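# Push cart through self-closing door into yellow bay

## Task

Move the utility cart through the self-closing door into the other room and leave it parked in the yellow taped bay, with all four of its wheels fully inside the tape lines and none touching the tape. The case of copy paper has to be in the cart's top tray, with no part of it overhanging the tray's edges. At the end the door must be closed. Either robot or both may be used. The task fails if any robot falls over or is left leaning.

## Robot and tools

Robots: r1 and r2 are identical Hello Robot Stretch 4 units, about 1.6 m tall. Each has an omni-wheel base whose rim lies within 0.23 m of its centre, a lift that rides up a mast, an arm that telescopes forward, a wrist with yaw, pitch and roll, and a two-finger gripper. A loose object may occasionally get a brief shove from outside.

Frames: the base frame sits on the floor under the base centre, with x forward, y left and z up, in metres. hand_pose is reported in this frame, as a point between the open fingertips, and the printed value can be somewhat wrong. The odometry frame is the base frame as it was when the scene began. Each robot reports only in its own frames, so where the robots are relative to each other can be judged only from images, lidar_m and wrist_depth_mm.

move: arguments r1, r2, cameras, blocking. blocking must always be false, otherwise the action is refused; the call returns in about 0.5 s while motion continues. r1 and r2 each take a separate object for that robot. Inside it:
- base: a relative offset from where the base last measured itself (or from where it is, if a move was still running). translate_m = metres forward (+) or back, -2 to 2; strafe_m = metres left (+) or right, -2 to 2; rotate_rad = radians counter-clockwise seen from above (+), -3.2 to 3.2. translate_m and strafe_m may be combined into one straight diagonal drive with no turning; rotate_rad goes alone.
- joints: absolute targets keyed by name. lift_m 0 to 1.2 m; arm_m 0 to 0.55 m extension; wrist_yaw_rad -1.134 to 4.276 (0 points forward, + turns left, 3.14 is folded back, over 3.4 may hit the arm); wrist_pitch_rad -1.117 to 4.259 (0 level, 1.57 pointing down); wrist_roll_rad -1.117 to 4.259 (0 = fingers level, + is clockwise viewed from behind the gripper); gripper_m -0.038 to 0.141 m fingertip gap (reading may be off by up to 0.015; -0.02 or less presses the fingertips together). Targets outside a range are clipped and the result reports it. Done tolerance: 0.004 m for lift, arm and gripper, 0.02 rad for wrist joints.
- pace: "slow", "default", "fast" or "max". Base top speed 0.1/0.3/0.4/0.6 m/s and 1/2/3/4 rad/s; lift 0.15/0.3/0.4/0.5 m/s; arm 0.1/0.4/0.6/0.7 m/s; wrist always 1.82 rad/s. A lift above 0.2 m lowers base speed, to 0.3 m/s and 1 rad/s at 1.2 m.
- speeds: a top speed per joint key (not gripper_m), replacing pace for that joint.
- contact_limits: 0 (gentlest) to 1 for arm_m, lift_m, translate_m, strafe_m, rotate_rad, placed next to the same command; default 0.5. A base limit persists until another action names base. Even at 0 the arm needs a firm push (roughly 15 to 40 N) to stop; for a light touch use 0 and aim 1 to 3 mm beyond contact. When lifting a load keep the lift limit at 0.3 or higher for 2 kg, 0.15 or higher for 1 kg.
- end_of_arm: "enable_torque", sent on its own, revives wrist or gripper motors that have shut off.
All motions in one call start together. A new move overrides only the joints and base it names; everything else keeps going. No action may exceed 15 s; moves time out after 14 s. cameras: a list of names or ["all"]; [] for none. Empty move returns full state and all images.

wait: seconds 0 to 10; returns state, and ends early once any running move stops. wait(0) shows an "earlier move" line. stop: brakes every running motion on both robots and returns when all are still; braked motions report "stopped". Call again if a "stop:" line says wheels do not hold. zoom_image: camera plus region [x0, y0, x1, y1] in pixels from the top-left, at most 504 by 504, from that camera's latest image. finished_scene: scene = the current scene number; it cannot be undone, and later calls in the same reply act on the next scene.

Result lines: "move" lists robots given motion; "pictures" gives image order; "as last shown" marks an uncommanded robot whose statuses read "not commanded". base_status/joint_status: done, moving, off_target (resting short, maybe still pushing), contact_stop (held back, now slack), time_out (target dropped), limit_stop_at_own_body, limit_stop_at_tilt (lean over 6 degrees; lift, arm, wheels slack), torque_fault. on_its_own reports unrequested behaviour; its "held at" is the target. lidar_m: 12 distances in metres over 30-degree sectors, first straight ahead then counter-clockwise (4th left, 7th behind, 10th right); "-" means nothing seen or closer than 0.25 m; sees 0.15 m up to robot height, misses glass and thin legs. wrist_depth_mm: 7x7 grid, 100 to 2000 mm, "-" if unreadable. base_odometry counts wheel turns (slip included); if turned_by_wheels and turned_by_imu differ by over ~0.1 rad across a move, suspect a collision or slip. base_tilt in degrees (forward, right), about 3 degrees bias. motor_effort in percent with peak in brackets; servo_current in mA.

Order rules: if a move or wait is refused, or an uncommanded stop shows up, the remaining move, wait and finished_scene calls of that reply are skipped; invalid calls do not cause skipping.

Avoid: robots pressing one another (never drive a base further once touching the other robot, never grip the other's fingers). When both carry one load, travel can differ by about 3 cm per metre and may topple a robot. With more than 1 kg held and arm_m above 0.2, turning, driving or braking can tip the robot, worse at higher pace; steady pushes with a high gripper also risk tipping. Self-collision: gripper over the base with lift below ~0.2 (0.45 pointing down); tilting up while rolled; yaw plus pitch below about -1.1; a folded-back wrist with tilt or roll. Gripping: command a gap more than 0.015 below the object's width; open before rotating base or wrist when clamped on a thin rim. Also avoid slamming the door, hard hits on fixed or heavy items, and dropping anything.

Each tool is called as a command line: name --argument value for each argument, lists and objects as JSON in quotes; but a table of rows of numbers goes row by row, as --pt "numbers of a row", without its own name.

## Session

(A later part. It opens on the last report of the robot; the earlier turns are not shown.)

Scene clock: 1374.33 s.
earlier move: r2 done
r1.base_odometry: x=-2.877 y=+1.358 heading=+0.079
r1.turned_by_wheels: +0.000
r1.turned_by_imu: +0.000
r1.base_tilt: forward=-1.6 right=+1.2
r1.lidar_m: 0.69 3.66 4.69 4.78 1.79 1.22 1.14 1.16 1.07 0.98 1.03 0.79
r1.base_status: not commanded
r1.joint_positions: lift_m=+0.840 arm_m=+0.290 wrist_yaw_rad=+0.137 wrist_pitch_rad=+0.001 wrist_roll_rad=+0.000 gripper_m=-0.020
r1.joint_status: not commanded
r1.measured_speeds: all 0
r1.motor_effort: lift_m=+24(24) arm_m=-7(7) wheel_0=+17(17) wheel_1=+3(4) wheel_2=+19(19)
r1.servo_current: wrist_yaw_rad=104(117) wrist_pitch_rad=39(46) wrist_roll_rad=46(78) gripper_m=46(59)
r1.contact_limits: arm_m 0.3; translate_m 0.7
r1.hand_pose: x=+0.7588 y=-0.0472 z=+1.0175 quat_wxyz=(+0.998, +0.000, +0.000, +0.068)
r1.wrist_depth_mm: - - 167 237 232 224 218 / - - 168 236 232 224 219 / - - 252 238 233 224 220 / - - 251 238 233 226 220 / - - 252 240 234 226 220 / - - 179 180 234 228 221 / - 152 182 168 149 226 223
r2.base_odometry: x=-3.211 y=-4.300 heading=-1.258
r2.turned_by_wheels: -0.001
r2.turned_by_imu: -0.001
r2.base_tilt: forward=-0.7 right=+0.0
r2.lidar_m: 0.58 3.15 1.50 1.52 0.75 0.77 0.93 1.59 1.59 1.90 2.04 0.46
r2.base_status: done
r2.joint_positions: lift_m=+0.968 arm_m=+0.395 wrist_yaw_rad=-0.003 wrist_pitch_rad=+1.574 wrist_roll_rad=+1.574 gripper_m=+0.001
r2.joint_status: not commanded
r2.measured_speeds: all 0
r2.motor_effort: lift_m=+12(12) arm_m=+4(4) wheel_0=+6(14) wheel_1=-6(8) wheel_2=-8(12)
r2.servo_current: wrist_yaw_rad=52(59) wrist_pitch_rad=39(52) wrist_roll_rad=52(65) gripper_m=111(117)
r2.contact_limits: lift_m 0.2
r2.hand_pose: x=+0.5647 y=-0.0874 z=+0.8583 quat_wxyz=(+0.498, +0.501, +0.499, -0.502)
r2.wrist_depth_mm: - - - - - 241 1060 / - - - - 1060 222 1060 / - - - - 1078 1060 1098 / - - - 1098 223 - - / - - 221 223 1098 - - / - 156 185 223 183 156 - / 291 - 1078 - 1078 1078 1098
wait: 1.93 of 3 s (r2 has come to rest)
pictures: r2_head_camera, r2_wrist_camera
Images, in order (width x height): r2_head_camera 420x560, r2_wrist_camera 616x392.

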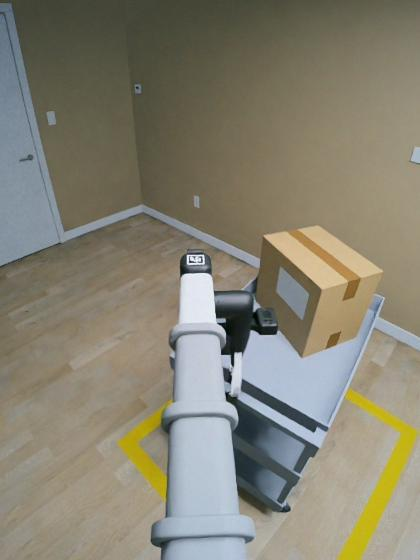

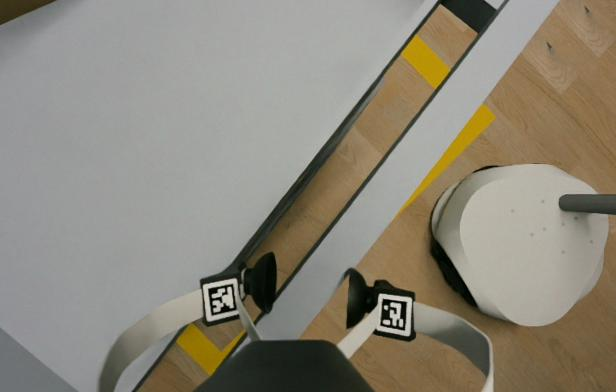

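move --r2 '{"joints": {"gripper_m": 0.12}}' --blocking false

wait --seconds 2

move --r2 '{"joints": {"lift_m": 1.15}}' --blocking false

wait --seconds 3 --cameras '["all"]'

Scene clock: 1386.63 s.
move: r2 moving
r1: as last shown
r1.contact_limits: arm_m 0.3; translate_m 0.7
r2.base_odometry: x=-3.211 y=-4.300 heading=-1.258
r2.turned_by_wheels: +0.000
r2.turned_by_imu: +0.001
r2.base_tilt: forward=-0.7 right=+0.0
r2.lidar_m: 0.58 3.14 1.51 1.51 0.75 0.76 0.91 1.59 1.60 1.93 2.02 0.45
r2.base_status: not commanded
r2.joint_positions: lift_m=+0.968 arm_m=+0.395 wrist_yaw_rad=-0.003 wrist_pitch_rad=+1.574 wrist_roll_rad=+1.574 gripper_m=+0.020
r2.joint_status: gripper_m moving
r2.measured_speeds: all 0
r2.motor_effort: lift_m=+12(12) arm_m=+4(4) wheel_0=+6(6) wheel_1=-5(6) wheel_2=-7(8)
r2.servo_current: wrist_yaw_rad=39(52) wrist_pitch_rad=39(46) wrist_roll_rad=52(59) gripper_m=65(117)
r2.contact_limits: lift_m 0.2
r2.hand_pose: x=+0.5647 y=-0.0874 z=+0.8583 quat_wxyz=(+0.498, +0.501, +0.499, -0.502)
r2.wrist_depth_mm: - - - - - 244 1078 / - - - - 1078 223 1098 / - - - - 233 1060 1098 / - - - 1078 224 - - / - - 217 224 1078 - - / - - 185 224 188 931 - / 291 - 1060 - 1078 1078 1098
pictures: none

Scene clock: 1388.17 s.
earlier move: r2 done
r1.base_odometry: x=-2.877 y=+1.358 heading=+0.079
r1.turned_by_wheels: +0.000
r1.turned_by_imu: +0.000
r1.base_tilt: forward=-1.5 right=+1.2
r1.lidar_m: 0.68 3.63 4.74 4.74 1.78 1.23 1.14 1.18 1.06 0.99 1.02 0.80
r1.base_status: not commanded
r1.joint_positions: lift_m=+0.840 arm_m=+0.290 wrist_yaw_rad=+0.137 wrist_pitch_rad=+0.001 wrist_roll_rad=+0.000 gripper_m=-0.020
r1.joint_status: not commanded
r1.measured_speeds: all 0
r1.motor_effort: lift_m=+24(24) arm_m=-7(7) wheel_0=+16(17) wheel_1=+3(4) wheel_2=+19(19)
r1.servo_current: wrist_yaw_rad=78(117) wrist_pitch_rad=33(52) wrist_roll_rad=59(65) gripper_m=52(59)
r1.contact_limits: arm_m 0.3; translate_m 0.7
r1.hand_pose: x=+0.7588 y=-0.0472 z=+1.0175 quat_wxyz=(+0.998, +0.000, +0.000, +0.068)
r1.wrist_depth_mm: - - 167 236 231 223 217 / - - 168 237 233 224 219 / - - 253 238 233 225 220 / - - 252 239 233 226 220 / - - 252 240 234 225 221 / - - 179 180 234 227 221 / - 153 182 168 150 227 222
r2.base_odometry: x=-3.211 y=-4.300 heading=-1.258
r2.turned_by_wheels: +0.000
r2.turned_by_imu: +0.000
r2.base_tilt: forward=-0.7 right=+0.1
r2.lidar_m: 0.57 3.14 1.51 1.51 0.75 0.78 0.89 1.57 1.60 1.92 2.03 0.47
r2.base_status: not commanded
r2.joint_positions: lift_m=+0.968 arm_m=+0.395 wrist_yaw_rad=-0.003 wrist_pitch_rad=+1.574 wrist_roll_rad=+1.573 gripper_m=+0.120
r2.joint_status: all done
r2.measured_speeds: all 0
r2.motor_effort: lift_m=+12(12) arm_m=+4(4) wheel_0=+5(6) wheel_1=-5(6) wheel_2=-7(8)
r2.servo_current: wrist_yaw_rad=59(59) wrist_pitch_rad=39(52) wrist_roll_rad=39(59) gripper_m=46(117)
r2.contact_limits: lift_m 0.2
r2.hand_pose: x=+0.5646 y=-0.0874 z=+0.8583 quat_wxyz=(+0.498, +0.500, +0.500, -0.502)
r2.wrist_depth_mm: - - - - - 263 1060 / - - - - 1078 223 1078 / - - - - 1060 1078 1078 / - - - 1098 224 - - / - - - 243 224 - - / - - 196 224 187 1098 - / - - 1078 - 1078 1098 1098
wait: 1.53 of 2 s (r2 has come to rest)
pictures: none

Scene clock: 1388.67 s.
move: r2 moving
r1: as last shown
r1.contact_limits: arm_m 0.3; translate_m 0.7
r2.base_odometry: x=-3.211 y=-4.300 heading=-1.258
r2.turned_by_wheels: +0.000
r2.turned_by_imu: +0.000
r2.base_tilt: forward=-0.7 right=+0.1
r2.lidar_m: 0.55 3.15 1.49 1.51 0.77 0.76 0.92 1.59 1.58 1.92 2.00 0.46
r2.base_status: not commanded
r2.joint_positions: lift_m=+1.006 arm_m=+0.395 wrist_yaw_rad=-0.003 wrist_pitch_rad=+1.573 wrist_roll_rad=+1.572 gripper_m=+0.120
r2.joint_status: lift_m moving
r2.measured_speeds: translate_m=+0.000 strafe_m=+0.000 rotate_rad=+0.000 lift_m=+0.146 arm_m=+0.000 wrist_yaw_rad=+0.011 wrist_pitch_rad=-0.037 wrist_roll_rad=-0.001
r2.motor_effort: lift_m=+23(24) arm_m=+4(4) wheel_0=+5(5) wheel_1=-4(5) wheel_2=-6(7)
r2.servo_current: wrist_yaw_rad=72(72) wrist_pitch_rad=46(46) wrist_roll_rad=39(59) gripper_m=52(52)
r2.hand_pose: x=+0.5651 y=-0.0874 z=+0.8955 quat_wxyz=(+0.499, +0.500, +0.500, -0.501)
r2.wrist_depth_mm: 312 - - - - 274 1078 / - - - - 1118 252 1078 / - - - - 1098 1098 1078 / - - - 1098 253 - - / - - - 1118 1118 - - / 324 182 217 253 1078 211 - / 303 - 1118 - 1138 1118 1098
pictures: none

Scene clock: 1390.00 s.
earlier move: r2 done
r1.base_odometry: x=-2.877 y=+1.358 heading=+0.079
r1.turned_by_wheels: +0.000
r1.turned_by_imu: +0.000
r1.base_tilt: forward=-1.6 right=+1.2
r1.lidar_m: 0.68 3.63 4.70 4.75 1.81 1.24 1.13 1.17 1.07 1.00 1.02 0.78
r1.base_status: not commanded
r1.joint_positions: lift_m=+0.840 arm_m=+0.290 wrist_yaw_rad=+0.137 wrist_pitch_rad=+0.001 wrist_roll_rad=+0.000 gripper_m=-0.020
r1.joint_status: not commanded
r1.measured_speeds: all 0
r1.on_its_own: wrist_yaw_rad is at rest, and its servo_current (124 mA) is outside its rest range (0 to 104 mA)
r1.motor_effort: lift_m=+24(24) arm_m=-7(7) wheel_0=+16(17) wheel_1=+4(4) wheel_2=+19(19)
r1.servo_current: wrist_yaw_rad=124(124) wrist_pitch_rad=46(46) wrist_roll_rad=39(65) gripper_m=46(59)
r1.contact_limits: arm_m 0.3; translate_m 0.7
r1.hand_pose: x=+0.7588 y=-0.0472 z=+1.0175 quat_wxyz=(+0.998, +0.000, +0.000, +0.068)
r1.wrist_depth_mm: - - 167 237 230 224 218 / - - 168 237 233 224 219 / - - 251 239 234 226 220 / - - 251 239 233 225 220 / - - 252 239 234 226 221 / - - 179 180 234 227 221 / - 153 182 167 149 226 222
r2.base_odometry: x=-3.211 y=-4.300 heading=-1.258
r2.turned_by_wheels: +0.000
r2.turned_by_imu: +0.000
r2.base_tilt: forward=-0.6 right=+0.1
r2.lidar_m: 0.50 3.12 1.52 1.53 0.78 0.76 0.90 1.60 1.61 1.90 2.03 0.46
r2.base_status: not commanded
r2.joint_positions: lift_m=+1.150 arm_m=+0.395 wrist_yaw_rad=-0.002 wrist_pitch_rad=+1.573 wrist_roll_rad=+1.572 gripper_m=+0.120
r2.joint_status: all done
r2.measured_speeds: all 0
r2.motor_effort: lift_m=+21(24) arm_m=+4(4) wheel_0=+5(5) wheel_1=-4(5) wheel_2=-5(7)
r2.servo_current: wrist_yaw_rad=52(72) wrist_pitch_rad=52(52) wrist_roll_rad=39(59) gripper_m=52(59)
r2.hand_pose: x=+0.5651 y=-0.0874 z=+1.0395 quat_wxyz=(+0.499, +0.500, +0.500, -0.501)
r2.wrist_depth_mm: 327 375 - - 449 1255 1229 / 407 449 - - 421 1255 1255 / - - - - 421 1281 1281 / 469 - - 1255 1255 - 1255 / 436 - - 1281 1229 - 1255 / 1255 418 198 1281 199 1255 1281 / 1308 1255 399 - 1229 1255 1255
wait: 1.33 of 3 s (r2 has come to rest)
pictures: r1_head_camera, r1_head_left_camera, r1_head_right_camera, r1_wrist_camera, r2_head_camera, r2_head_left_camera, r2_head_right_camera, r2_wrist_camera
Images, in order (width x height): r1_head_camera 420x560, r1_head_left_camera 420x672, r1_head_right_camera 420x672, r1_wrist_camera 616x392, r2_head_camera 420x560, r2_head_left_camera 420x672, r2_head_right_camera 420x672, r2_wrist_camera 616x392.

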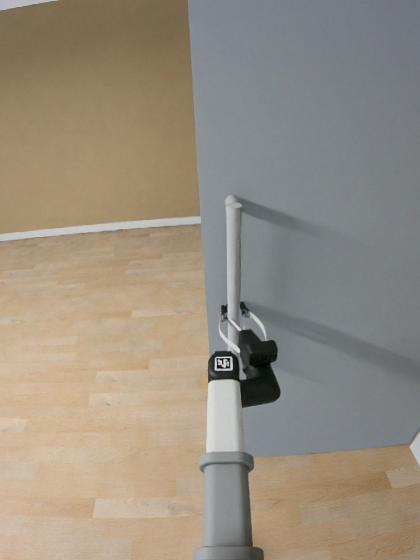

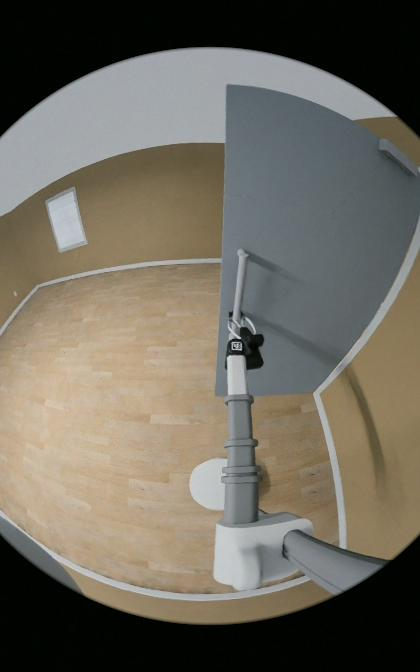

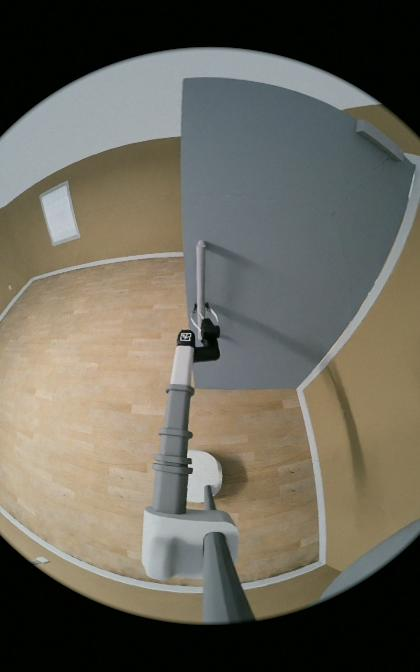

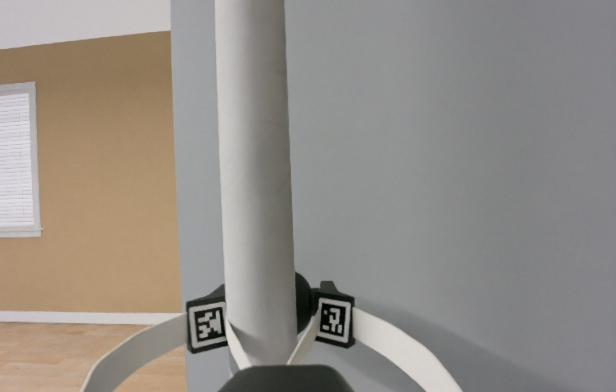

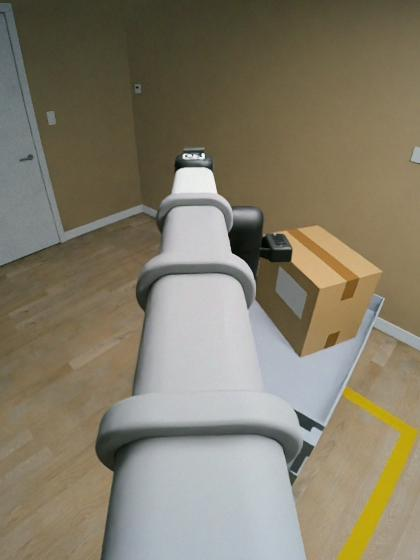

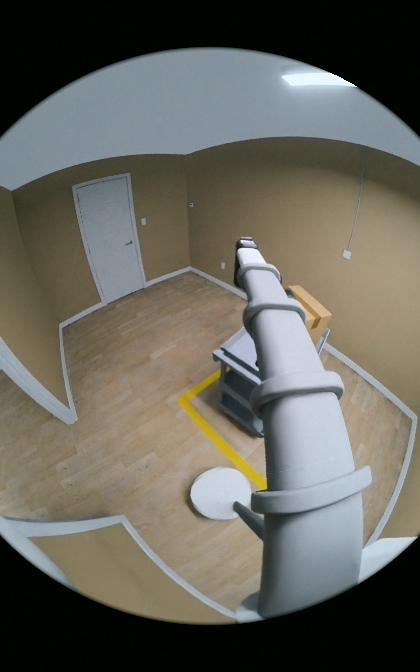

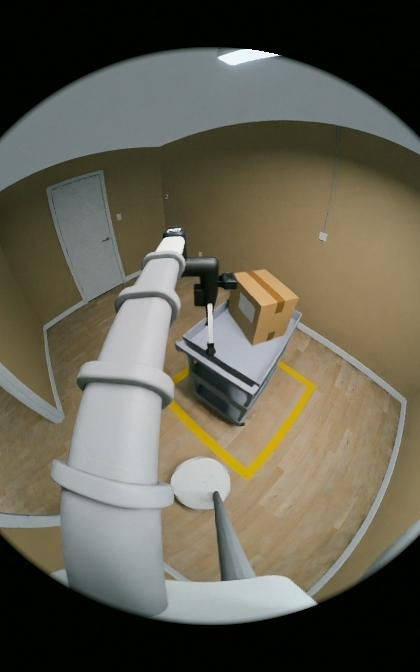

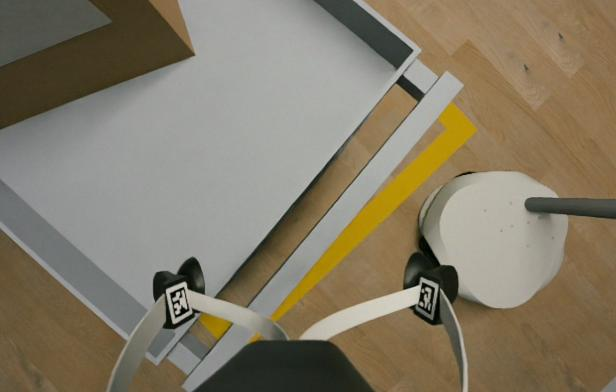

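zoom_image --camera "r2_head_right_camera" --region '[150, 250, 330, 490]'

zoom_image --camera "r2_head_left_camera" --region '[150, 270, 350, 500]'

move --r1 '{"joints": {"gripper_m": 0.11}}' --r2 '{"joints": {"arm_m": 0.05}}' --blocking false

wait --seconds 2 --cameras '["r2_head_camera","r2_head_right_camera","r2_head_left_camera","r1_wrist_camera"]'

Scaled by 2.100 from the camera's image (finer frame: 600x960).

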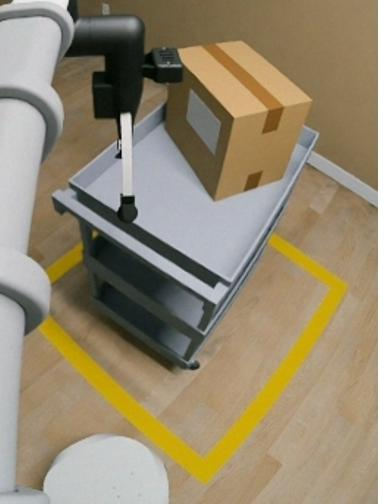

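Scaled by 2.191 from the camera's image (finer frame: 600x960).

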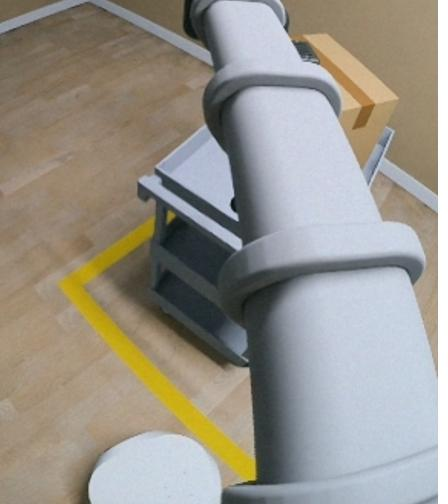

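Scene clock: 1399.30 s.
move: r1 moving; r2 moving
r1.base_odometry: x=-2.877 y=+1.358 heading=+0.079
r1.turned_by_wheels: +0.000
r1.turned_by_imu: +0.000
r1.base_tilt: forward=-1.6 right=+1.2
r1.lidar_m: 0.68 3.65 4.72 4.76 1.80 1.23 1.11 1.17 1.08 1.00 1.01 0.80
r1.base_status: not commanded
r1.joint_positions: lift_m=+0.840 arm_m=+0.290 wrist_yaw_rad=+0.137 wrist_pitch_rad=+0.001 wrist_roll_rad=+0.000 gripper_m=+0.005
r1.joint_status: gripper_m moving
r1.measured_speeds: translate_m=+0.000 strafe_m=+0.000 rotate_rad=-0.001 lift_m=+0.000 arm_m=+0.000 wrist_yaw_rad=+0.000 wrist_pitch_rad=+0.000 wrist_roll_rad=+0.000
r1.motor_effort: lift_m=+24(24) arm_m=-7(7) wheel_0=+16(17) wheel_1=+3(4) wheel_2=+19(19)
r1.servo_current: wrist_yaw_rad=104(111) wrist_pitch_rad=33(52) wrist_roll_rad=46(59) gripper_m=65(65)
r1.contact_limits: arm_m 0.3; translate_m 0.7
r1.hand_pose: x=+0.7588 y=-0.0472 z=+1.0175 quat_wxyz=(+0.998, +0.000, +0.000, +0.068)
r1.wrist_depth_mm: - - 169 243 236 228 221 / - - 171 242 236 227 221 / - - 256 243 237 229 223 / - - 255 242 236 229 224 / - - 256 243 237 230 224 / - - 183 188 236 229 224 / - 159 258 169 157 227 224
r2.base_odometry: x=-3.211 y=-4.300 heading=-1.258
r2.turned_by_wheels: +0.000
r2.turned_by_imu: +0.000
r2.base_tilt: forward=-0.7 right=+0.1
r2.lidar_m: 0.51 3.13 1.50 1.50 0.74 0.78 0.93 1.59 1.61 1.93 2.03 0.44
r2.base_status: not commanded
r2.joint_positions: lift_m=+1.150 arm_m=+0.344 wrist_yaw_rad=-0.002 wrist_pitch_rad=+1.573 wrist_roll_rad=+1.572 gripper_m=+0.120
r2.joint_status: arm_m moving
r2.measured_speeds: translate_m=+0.000 strafe_m=+0.000 rotate_rad=+0.000 lift_m=+0.000 arm_m=-0.195 wrist_yaw_rad=+0.000 wrist_pitch_rad=+0.000 wrist_roll_rad=+0.000
r2.motor_effort: lift_m=+21(21) arm_m=-8(10) wheel_0=+4(5) wheel_1=-4(4) wheel_2=-5(5)
r2.servo_current: wrist_yaw_rad=59(59) wrist_pitch_rad=46(46) wrist_roll_rad=33(52) gripper_m=52(59)
r2.hand_pose: x=+0.5146 y=-0.0874 z=+1.0395 quat_wxyz=(+0.499, +0.500, +0.500, -0.501)
r2.wrist_depth_mm: 343 407 - 436 1281 1255 1205 / 427 455 - - 445 1255 1205 / - - - 442 1229 1229 1255 / - - - 477 1229 - 1229 / 455 - 439 1255 1255 - 1255 / 1255 424 198 1281 200 1229 1229 / 1281 1281 404 - 1255 1255 1255
pictures: none

Scene clock: 1400.83 s.
earlier move: r1 done; r2 moving
r1.base_odometry: x=-2.877 y=+1.357 heading=+0.077
r1.turned_by_wheels: -0.002
r1.turned_by_imu: -0.003
r1.base_tilt: forward=-1.6 right=+1.3
r1.lidar_m: 0.94 3.66 4.71 4.77 1.81 1.21 1.12 1.17 1.07 0.98 1.02 1.00
r1.base_status: not commanded
r1.joint_positions: lift_m=+0.840 arm_m=+0.290 wrist_yaw_rad=+0.123 wrist_pitch_rad=+0.001 wrist_roll_rad=+0.000 gripper_m=+0.110
r1.joint_status: all done
r1.measured_speeds: all 0
r1.motor_effort: lift_m=+24(24) arm_m=-5(7) wheel_0=+4(17) wheel_1=+1(4) wheel_2=+2(19)
r1.servo_current: wrist_yaw_rad=39(111) wrist_pitch_rad=33(52) wrist_roll_rad=46(65) gripper_m=46(85)
r1.contact_limits: arm_m 0.3; translate_m 0.7
r1.hand_pose: x=+0.7579 y=-0.0514 z=+1.0175 quat_wxyz=(+0.998, +0.000, +0.000, +0.061)
r1.wrist_depth_mm: - - - 469 452 421 394 / - - - 480 452 421 394 / - - - 484 455 424 397 / - - - 488 459 424 397 / - - - 488 459 427 399 / - - - 488 200 418 397 / - - - 141 452 424 404
r2.base_odometry: x=-3.211 y=-4.300 heading=-1.258
r2.turned_by_wheels: +0.000
r2.turned_by_imu: +0.000
r2.base_tilt: forward=-0.7 right=+0.1
r2.lidar_m: 0.53 3.12 1.51 1.51 0.77 0.74 0.94 1.58 1.59 1.92 2.04 0.43
r2.base_status: not commanded
r2.joint_positions: lift_m=+1.150 arm_m=+0.050 wrist_yaw_rad=-0.002 wrist_pitch_rad=+1.573 wrist_roll_rad=+1.572 gripper_m=+0.120
r2.joint_status: arm_m moving
r2.measured_speeds: all 0
r2.motor_effort: lift_m=+21(21) arm_m=-6(13) wheel_0=+4(5) wheel_1=-4(4) wheel_2=-5(6)
r2.servo_current: wrist_yaw_rad=52(65) wrist_pitch_rad=46(46) wrist_roll_rad=46(59) gripper_m=52(59)
r2.hand_pose: x=+0.2203 y=-0.0874 z=+1.0396 quat_wxyz=(+0.499, +0.500, +0.500, -0.501)
r2.wrist_depth_mm: - 1255 1229 1255 1229 1229 1229 / - 427 1281 1281 1229 1255 1255 / 418 413 1255 1281 1255 1281 1255 / 407 768 1255 1281 - 1281 1255 / 418 1255 1255 1255 - 1229 1255 / 1255 1255 198 1281 193 1255 1255 / 1229 1255 1281 - 1281 1281 -
wait: 1.53 of 2 s (r1 has come to rest)
pictures: r1_wrist_camera, r2_head_camera, r2_head_left_camera, r2_head_right_camera
Images, in order (width x height): r1_wrist_camera 616x392, r2_head_camera 420x560, r2_head_left_camera 420x672, r2_head_right_camera 420x672.

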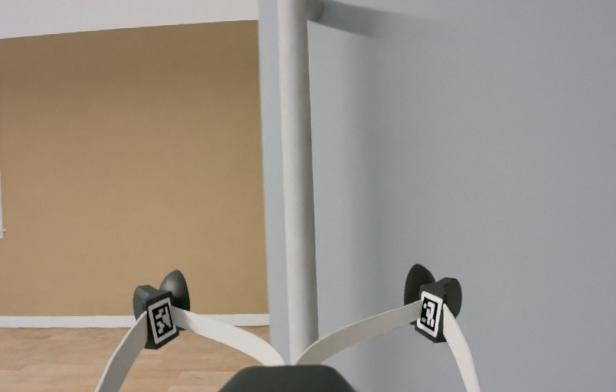

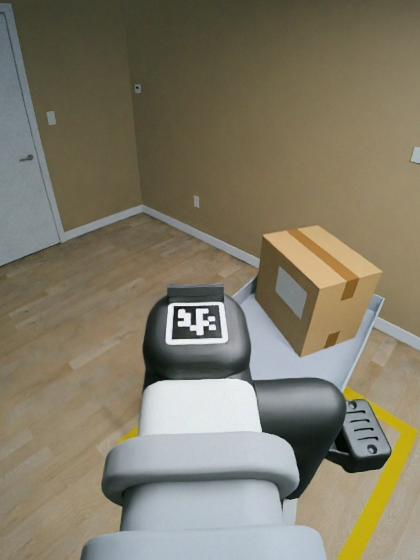

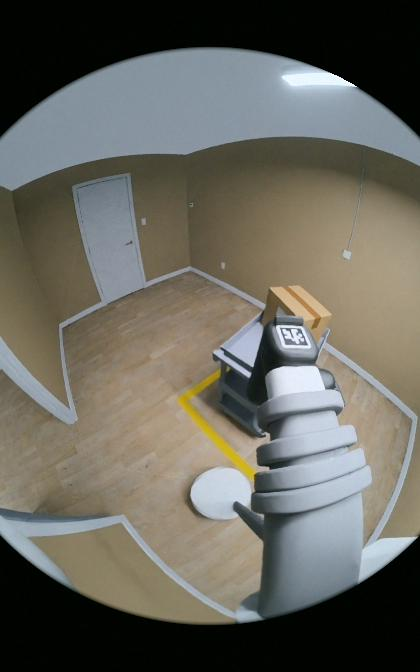

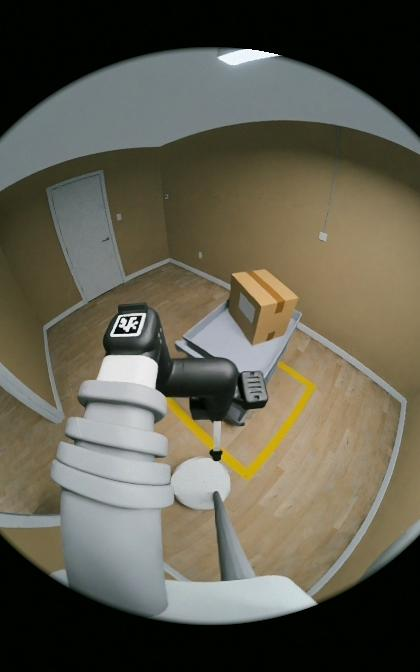

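move --r1 '{"base": {"translate_m": -0.2}}' --blocking false

wait --seconds 3

wait --seconds 8 --cameras '["r1_head_left_camera","r1_head_right_camera","r2_head_left_camera","r2_wrist_camera","r2_head_right_camera"]'

Scene clock: 1408.37 s.
earlier move: r2 done
move: r1 moving
r1.base_odometry: x=-2.909 y=+1.355 heading=+0.076
r1.turned_by_wheels: +0.000
r1.turned_by_imu: -0.001
r1.base_tilt: forward=-1.5 right=+1.3
r1.lidar_m: 3.02 3.68 4.72 4.76 1.74 1.20 1.10 1.11 1.09 1.00 1.03 1.34
r1.base_status: translate_m moving
r1.joint_positions: lift_m=+0.840 arm_m=+0.290 wrist_yaw_rad=+0.123 wrist_pitch_rad=+0.001 wrist_roll_rad=+0.000 gripper_m=+0.110
r1.joint_status: not commanded
r1.measured_speeds: translate_m=-0.120 strafe_m=+0.000 rotate_rad=-0.006 lift_m=+0.000 arm_m=+0.000 wrist_yaw_rad=+0.000 wrist_pitch_rad=+0.000 wrist_roll_rad=+0.000
r1.motor_effort: lift_m=+24(24) arm_m=-5(5) wheel_0=-6(7) wheel_1=-7(7) wheel_2=+7(10)
r1.servo_current: wrist_yaw_rad=46(59) wrist_pitch_rad=33(52) wrist_roll_rad=52(65) gripper_m=39(46)
r1.contact_limits: arm_m 0.3
r1.hand_pose: x=+0.7579 y=-0.0514 z=+1.0175 quat_wxyz=(+0.998, +0.000, +0.000, +0.061)
r1.wrist_depth_mm: - - - - - - - / - - - - - - - / - - - - - - - / - - - - - - - / - - - - - - - / - - - - 200 - - / - - - 141 - - -
r2.base_odometry: x=-3.211 y=-4.300 heading=-1.258
r2.turned_by_wheels: +0.000
r2.turned_by_imu: +0.001
r2.base_tilt: forward=-0.6 right=+0.1
r2.lidar_m: 0.52 3.13 1.51 0.98 0.75 0.77 0.94 1.61 1.61 1.91 2.03 0.45
r2.base_status: not commanded
r2.joint_positions: lift_m=+1.150 arm_m=+0.050 wrist_yaw_rad=-0.002 wrist_pitch_rad=+1.573 wrist_roll_rad=+1.572 gripper_m=+0.120
r2.joint_status: all done
r2.measured_speeds: all 0
r2.motor_effort: lift_m=+21(21) arm_m=-7(7) wheel_0=+4(5) wheel_1=-4(4) wheel_2=-5(5)
r2.servo_current: wrist_yaw_rad=52(52) wrist_pitch_rad=33(46) wrist_roll_rad=46(59) gripper_m=46(52)
r2.hand_pose: x=+0.2203 y=-0.0874 z=+1.0396 quat_wxyz=(+0.499, +0.500, +0.500, -0.501)
r2.wrist_depth_mm: - 1255 1255 1255 1255 1229 1255 / - 424 1255 1255 1229 1281 1255 / 415 415 1281 1255 1255 1229 1229 / 407 778 1281 1229 - 1255 1255 / 418 1255 1229 1255 - 1281 1229 / 1281 1255 201 1281 193 1255 1255 / 1281 1255 1281 - 1255 1255 -
pictures: none

Scene clock: 1409.93 s.
earlier move: r1 done
r1.base_odometry: x=-3.077 y=+1.342 heading=+0.076
r1.turned_by_wheels: +0.000
r1.turned_by_imu: +0.000
r1.base_tilt: forward=-1.6 right=+1.3
r1.lidar_m: 3.08 3.85 4.92 4.75 1.51 1.00 0.93 0.96 1.09 1.03 1.05 1.35
r1.base_status: done
r1.joint_positions: lift_m=+0.840 arm_m=+0.290 wrist_yaw_rad=+0.123 wrist_pitch_rad=+0.001 wrist_roll_rad=+0.000 gripper_m=+0.110
r1.joint_status: not commanded
r1.measured_speeds: all 0
r1.motor_effort: lift_m=+24(24) arm_m=-5(5) wheel_0=-3(8) wheel_1=-1(7) wheel_2=-1(10)
r1.servo_current: wrist_yaw_rad=46(72) wrist_pitch_rad=39(52) wrist_roll_rad=33(65) gripper_m=39(46)
r1.contact_limits: arm_m 0.3
r1.hand_pose: x=+0.7579 y=-0.0514 z=+1.0175 quat_wxyz=(+0.998, +0.000, +0.000, +0.061)
r1.wrist_depth_mm: - - - - - - - / - - - - - - - / - - - - - - - / - - - - - - 1281 / - - - - - - - / - - - - 201 212 - / - - - 141 - - -
r2.base_odometry: x=-3.211 y=-4.300 heading=-1.258
r2.turned_by_wheels: +0.000
r2.turned_by_imu: +0.000
r2.base_tilt: forward=-0.7 right=+0.1
r2.lidar_m: 0.53 3.12 1.51 0.95 0.77 0.76 0.91 1.60 1.60 1.92 2.03 0.45
r2.base_status: not commanded
r2.joint_positions: lift_m=+1.150 arm_m=+0.050 wrist_yaw_rad=-0.002 wrist_pitch_rad=+1.573 wrist_roll_rad=+1.572 gripper_m=+0.120
r2.joint_status: all done
r2.measured_speeds: all 0
r2.motor_effort: lift_m=+21(21) arm_m=-7(7) wheel_0=+4(5) wheel_1=-4(4) wheel_2=-5(5)
r2.servo_current: wrist_yaw_rad=52(59) wrist_pitch_rad=39(46) wrist_roll_rad=52(65) gripper_m=52(59)
r2.hand_pose: x=+0.2203 y=-0.0874 z=+1.0396 quat_wxyz=(+0.499, +0.500, +0.500, -0.501)
r2.wrist_depth_mm: - 1281 1229 1255 1255 1229 1255 / - 430 1229 1281 1229 1229 1255 / 415 415 1281 1255 1255 1255 1255 / 404 768 1281 1255 - 1229 1255 / 418 1281 1255 1255 - 1281 1255 / 1255 1229 200 1281 193 1255 1255 / 1255 1281 1255 - 1281 1255 -
wait: 1.57 of 3 s (r1 has come to rest)
pictures: none

Scene clock: 1417.93 s.
r1.base_odometry: x=-3.077 y=+1.342 heading=+0.076
r1.turned_by_wheels: +0.000
r1.turned_by_imu: -0.001
r1.base_tilt: forward=-1.6 right=+1.3
r1.lidar_m: 3.10 3.85 4.92 4.75 1.51 1.00 0.94 0.98 1.10 1.01 1.03 1.31
r1.base_status: done
r1.joint_positions: lift_m=+0.840 arm_m=+0.290 wrist_yaw_rad=+0.123 wrist_pitch_rad=+0.001 wrist_roll_rad=+0.000 gripper_m=+0.110
r1.joint_status: not commanded
r1.measured_speeds: all 0
r1.motor_effort: lift_m=+24(24) arm_m=-5(5) wheel_0=-3(8) wheel_1=-1(7) wheel_2=-1(10)
r1.servo_current: wrist_yaw_rad=52(72) wrist_pitch_rad=33(52) wrist_roll_rad=46(65) gripper_m=39(46)
r1.contact_limits: arm_m 0.3
r1.hand_pose: x=+0.7579 y=-0.0514 z=+1.0175 quat_wxyz=(+0.998, +0.000, +0.000, +0.061)
r1.wrist_depth_mm: - - - - - - - / - - - - - - - / - - - - - - - / - - - - - - 1308 / - - - - - - - / - - - - 201 211 - / - - - 141 - - -
r2.base_odometry: x=-3.211 y=-4.300 heading=-1.258
r2.turned_by_wheels: +0.000
r2.turned_by_imu: +0.001
r2.base_tilt: forward=-0.7 right=+0.0
r2.lidar_m: 0.53 3.13 1.49 0.99 0.75 0.75 0.92 1.58 1.60 1.92 2.04 0.44
r2.base_status: not commanded
r2.joint_positions: lift_m=+1.150 arm_m=+0.050 wrist_yaw_rad=-0.002 wrist_pitch_rad=+1.573 wrist_roll_rad=+1.572 gripper_m=+0.120
r2.joint_status: all done
r2.measured_speeds: all 0
r2.motor_effort: lift_m=+21(21) arm_m=-7(7) wheel_0=+4(5) wheel_1=-4(4) wheel_2=-5(5)
r2.servo_current: wrist_yaw_rad=46(59) wrist_pitch_rad=39(46) wrist_roll_rad=39(65) gripper_m=52(59)
r2.hand_pose: x=+0.2203 y=-0.0874 z=+1.0396 quat_wxyz=(+0.499, +0.500, +0.500, -0.501)
r2.wrist_depth_mm: - 1255 1229 1255 1229 1255 1255 / - 424 1255 1255 1255 1255 1255 / 418 415 1281 1229 1255 1255 1255 / 404 778 1281 1281 - 1255 1308 / 418 1281 1255 1229 - 1281 1255 / 1255 1255 200 1255 194 1281 1255 / 1255 1255 1255 - 1255 1255 -
wait: 8.00 s; at rest by 0.27 s
pictures: r1_head_left_camera, r1_head_right_camera, r2_head_left_camera, r2_head_right_camera, r2_wrist_camera
Images, in order (width x height): r1_head_left_camera 420x672, r1_head_right_camera 420x672, r2_head_left_camera 420x672, r2_head_right_camera 420x672, r2_wrist_camera 616x392.

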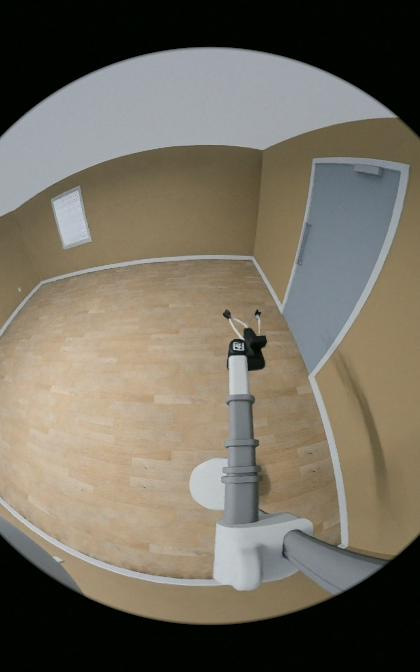

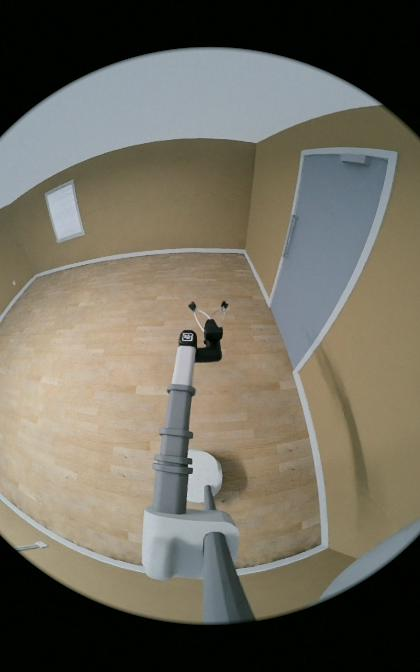

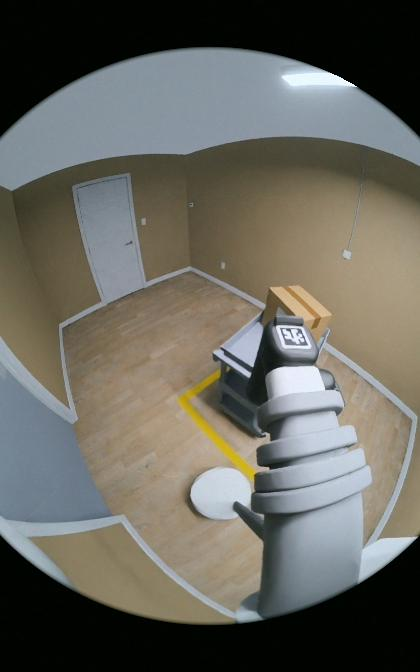

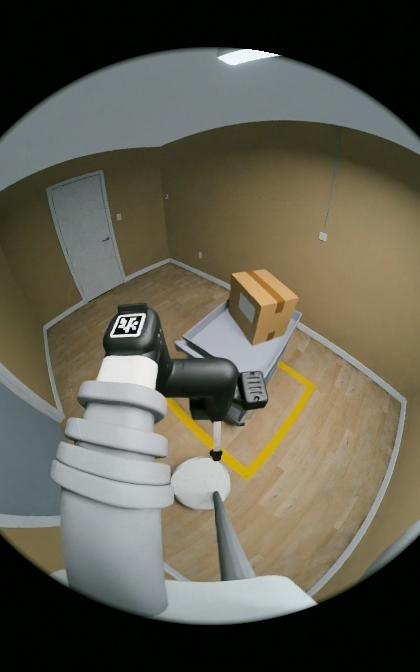

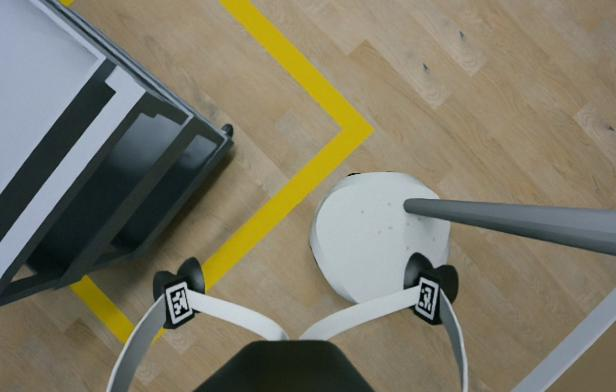

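move --r2 '{"base": {"translate_m": 0.05, "strafe_m": -1.0}}' --blocking false

wait --seconds 7 --cameras '["r2_head_camera","r2_head_left_camera","r2_head_right_camera"]'

Scene clock: 1432.60 s.
move: r2 moving
r1: as last shown
r1.turned_by_imu: +0.000
r1.motor_effort: lift_m=+24(24) arm_m=-5(5) wheel_0=-3(4) wheel_1=-1(1) wheel_2=-1(1)
r1.contact_limits: arm_m 0.3
r2.base_odometry: x=-3.244 y=-4.313 heading=-1.258
r2.turned_by_wheels: -0.001
r2.turned_by_imu: +0.000
r2.base_tilt: forward=-0.7 right=+0.0
r2.lidar_m: 0.51 3.13 1.53 1.02 0.79 0.80 0.95 1.54 1.57 1.89 2.00 0.43
r2.base_status: translate_m moving; strafe_m moving
r2.joint_positions: lift_m=+1.150 arm_m=+0.050 wrist_yaw_rad=-0.002 wrist_pitch_rad=+1.573 wrist_roll_rad=+1.572 gripper_m=+0.120
r2.joint_status: not commanded
r2.measured_speeds: translate_m=+0.009 strafe_m=-0.137 rotate_rad=+0.004 lift_m=+0.000 arm_m=+0.000 wrist_yaw_rad=+0.000 wrist_pitch_rad=+0.000 wrist_roll_rad=+0.000
r2.motor_effort: lift_m=+21(21) arm_m=-7(7) wheel_0=+11(13) wheel_1=-10(12) wheel_2=-7(7)
r2.servo_current: wrist_yaw_rad=39(59) wrist_pitch_rad=46(46) wrist_roll_rad=46(52) gripper_m=52(52)
r2.hand_pose: x=+0.2203 y=-0.0874 z=+1.0396 quat_wxyz=(+0.499, +0.500, +0.500, -0.501)
r2.wrist_depth_mm: 707 1255 1255 1255 1255 1255 1255 / - 1098 1255 1281 1281 1255 1255 / 418 415 1255 1255 1255 1255 1255 / 410 732 1255 1255 - 1281 1229 / 404 1042 1281 1281 - 1229 1281 / 1255 1229 201 1281 193 1255 1255 / 1281 1255 1255 - 1255 1281 -
pictures: none

Scene clock: 1436.80 s.
earlier move: r2 done
r1.base_odometry: x=-3.077 y=+1.342 heading=+0.076
r1.turned_by_wheels: +0.000
r1.turned_by_imu: +0.000
r1.base_tilt: forward=-1.6 right=+1.3
r1.lidar_m: 3.06 3.85 4.92 4.75 1.47 1.02 0.93 0.98 1.11 1.01 1.05 1.33
r1.base_status: not commanded
r1.joint_positions: lift_m=+0.840 arm_m=+0.290 wrist_yaw_rad=+0.123 wrist_pitch_rad=+0.001 wrist_roll_rad=+0.000 gripper_m=+0.110
r1.joint_status: not commanded
r1.measured_speeds: all 0
r1.motor_effort: lift_m=+24(24) arm_m=-5(5) wheel_0=-3(4) wheel_1=+0(1) wheel_2=-1(1)
r1.servo_current: wrist_yaw_rad=52(65) wrist_pitch_rad=46(52) wrist_roll_rad=33(78) gripper_m=39(52)
r1.contact_limits: arm_m 0.3
r1.hand_pose: x=+0.7579 y=-0.0514 z=+1.0175 quat_wxyz=(+0.998, +0.000, +0.000, +0.061)
r1.wrist_depth_mm: - - - - - - - / - - - - - - - / - - - - - - - / - - - - - - 1281 / - - - - - - - / - - - - 200 211 - / - - - 141 - - -
r2.base_odometry: x=-4.147 y=-4.655 heading=-1.258
r2.turned_by_wheels: +0.000
r2.turned_by_imu: +0.000
r2.base_tilt: forward=-0.7 right=+0.1
r2.lidar_m: 1.52 0.77 0.77 1.76 1.54 1.53 1.10 0.94 0.95 1.13 1.28 1.28
r2.base_status: done
r2.joint_positions: lift_m=+1.150 arm_m=+0.050 wrist_yaw_rad=-0.002 wrist_pitch_rad=+1.573 wrist_roll_rad=+1.572 gripper_m=+0.120
r2.joint_status: not commanded
r2.measured_speeds: all 0
r2.motor_effort: lift_m=+21(21) arm_m=-7(7) wheel_0=+3(15) wheel_1=-2(13) wheel_2=-5(9)
r2.servo_current: wrist_yaw_rad=39(59) wrist_pitch_rad=46(46) wrist_roll_rad=59(65) gripper_m=52(59)
r2.hand_pose: x=+0.2203 y=-0.0874 z=+1.0396 quat_wxyz=(+0.499, +0.500, +0.500, -0.501)
r2.wrist_depth_mm: 1229 1281 1229 1255 1255 1229 1255 / 1229 1255 1229 1255 1255 1255 1229 / 1255 1229 1255 1255 1281 1229 1255 / 1255 1229 1255 1255 - 1255 1281 / 1229 1255 1281 1255 - 1255 1255 / 1281 1255 201 1255 193 1255 1229 / 1281 1281 1281 - 1255 1281 1255
wait: 4.20 of 7 s (r2 has come to rest)
Images, in order (width x height): r2_head_camera 420x560, r2_head_left_camera 420x672, r2_head_right_camera 420x672.

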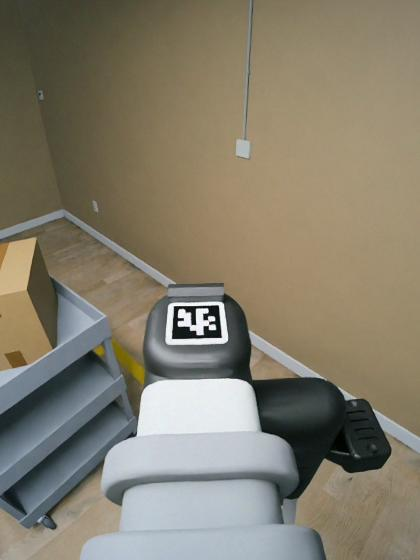

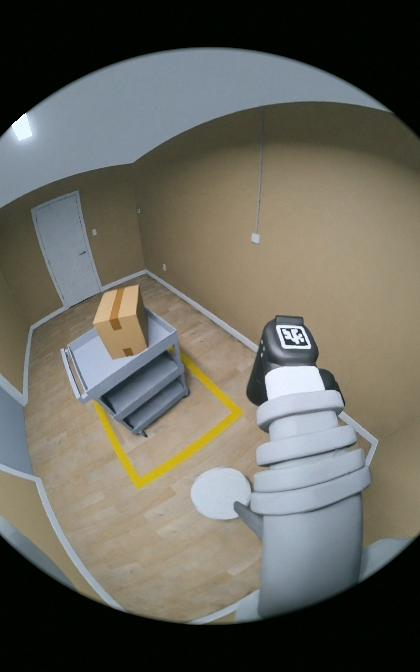

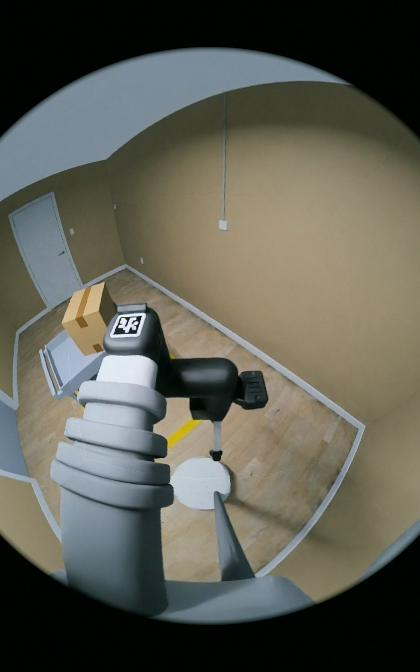

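zoom_image --camera "r2_head_left_camera" --region '[50, 280, 250, 500]'

Scaled by 2.291 from the camera's image (finer frame: 600x960).

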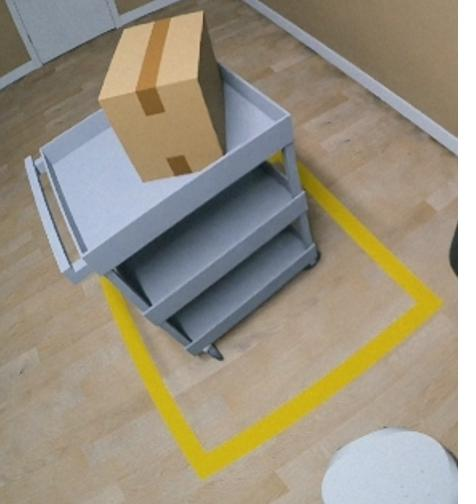

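finished_scene --scene 1

The scene is finished: the task was done.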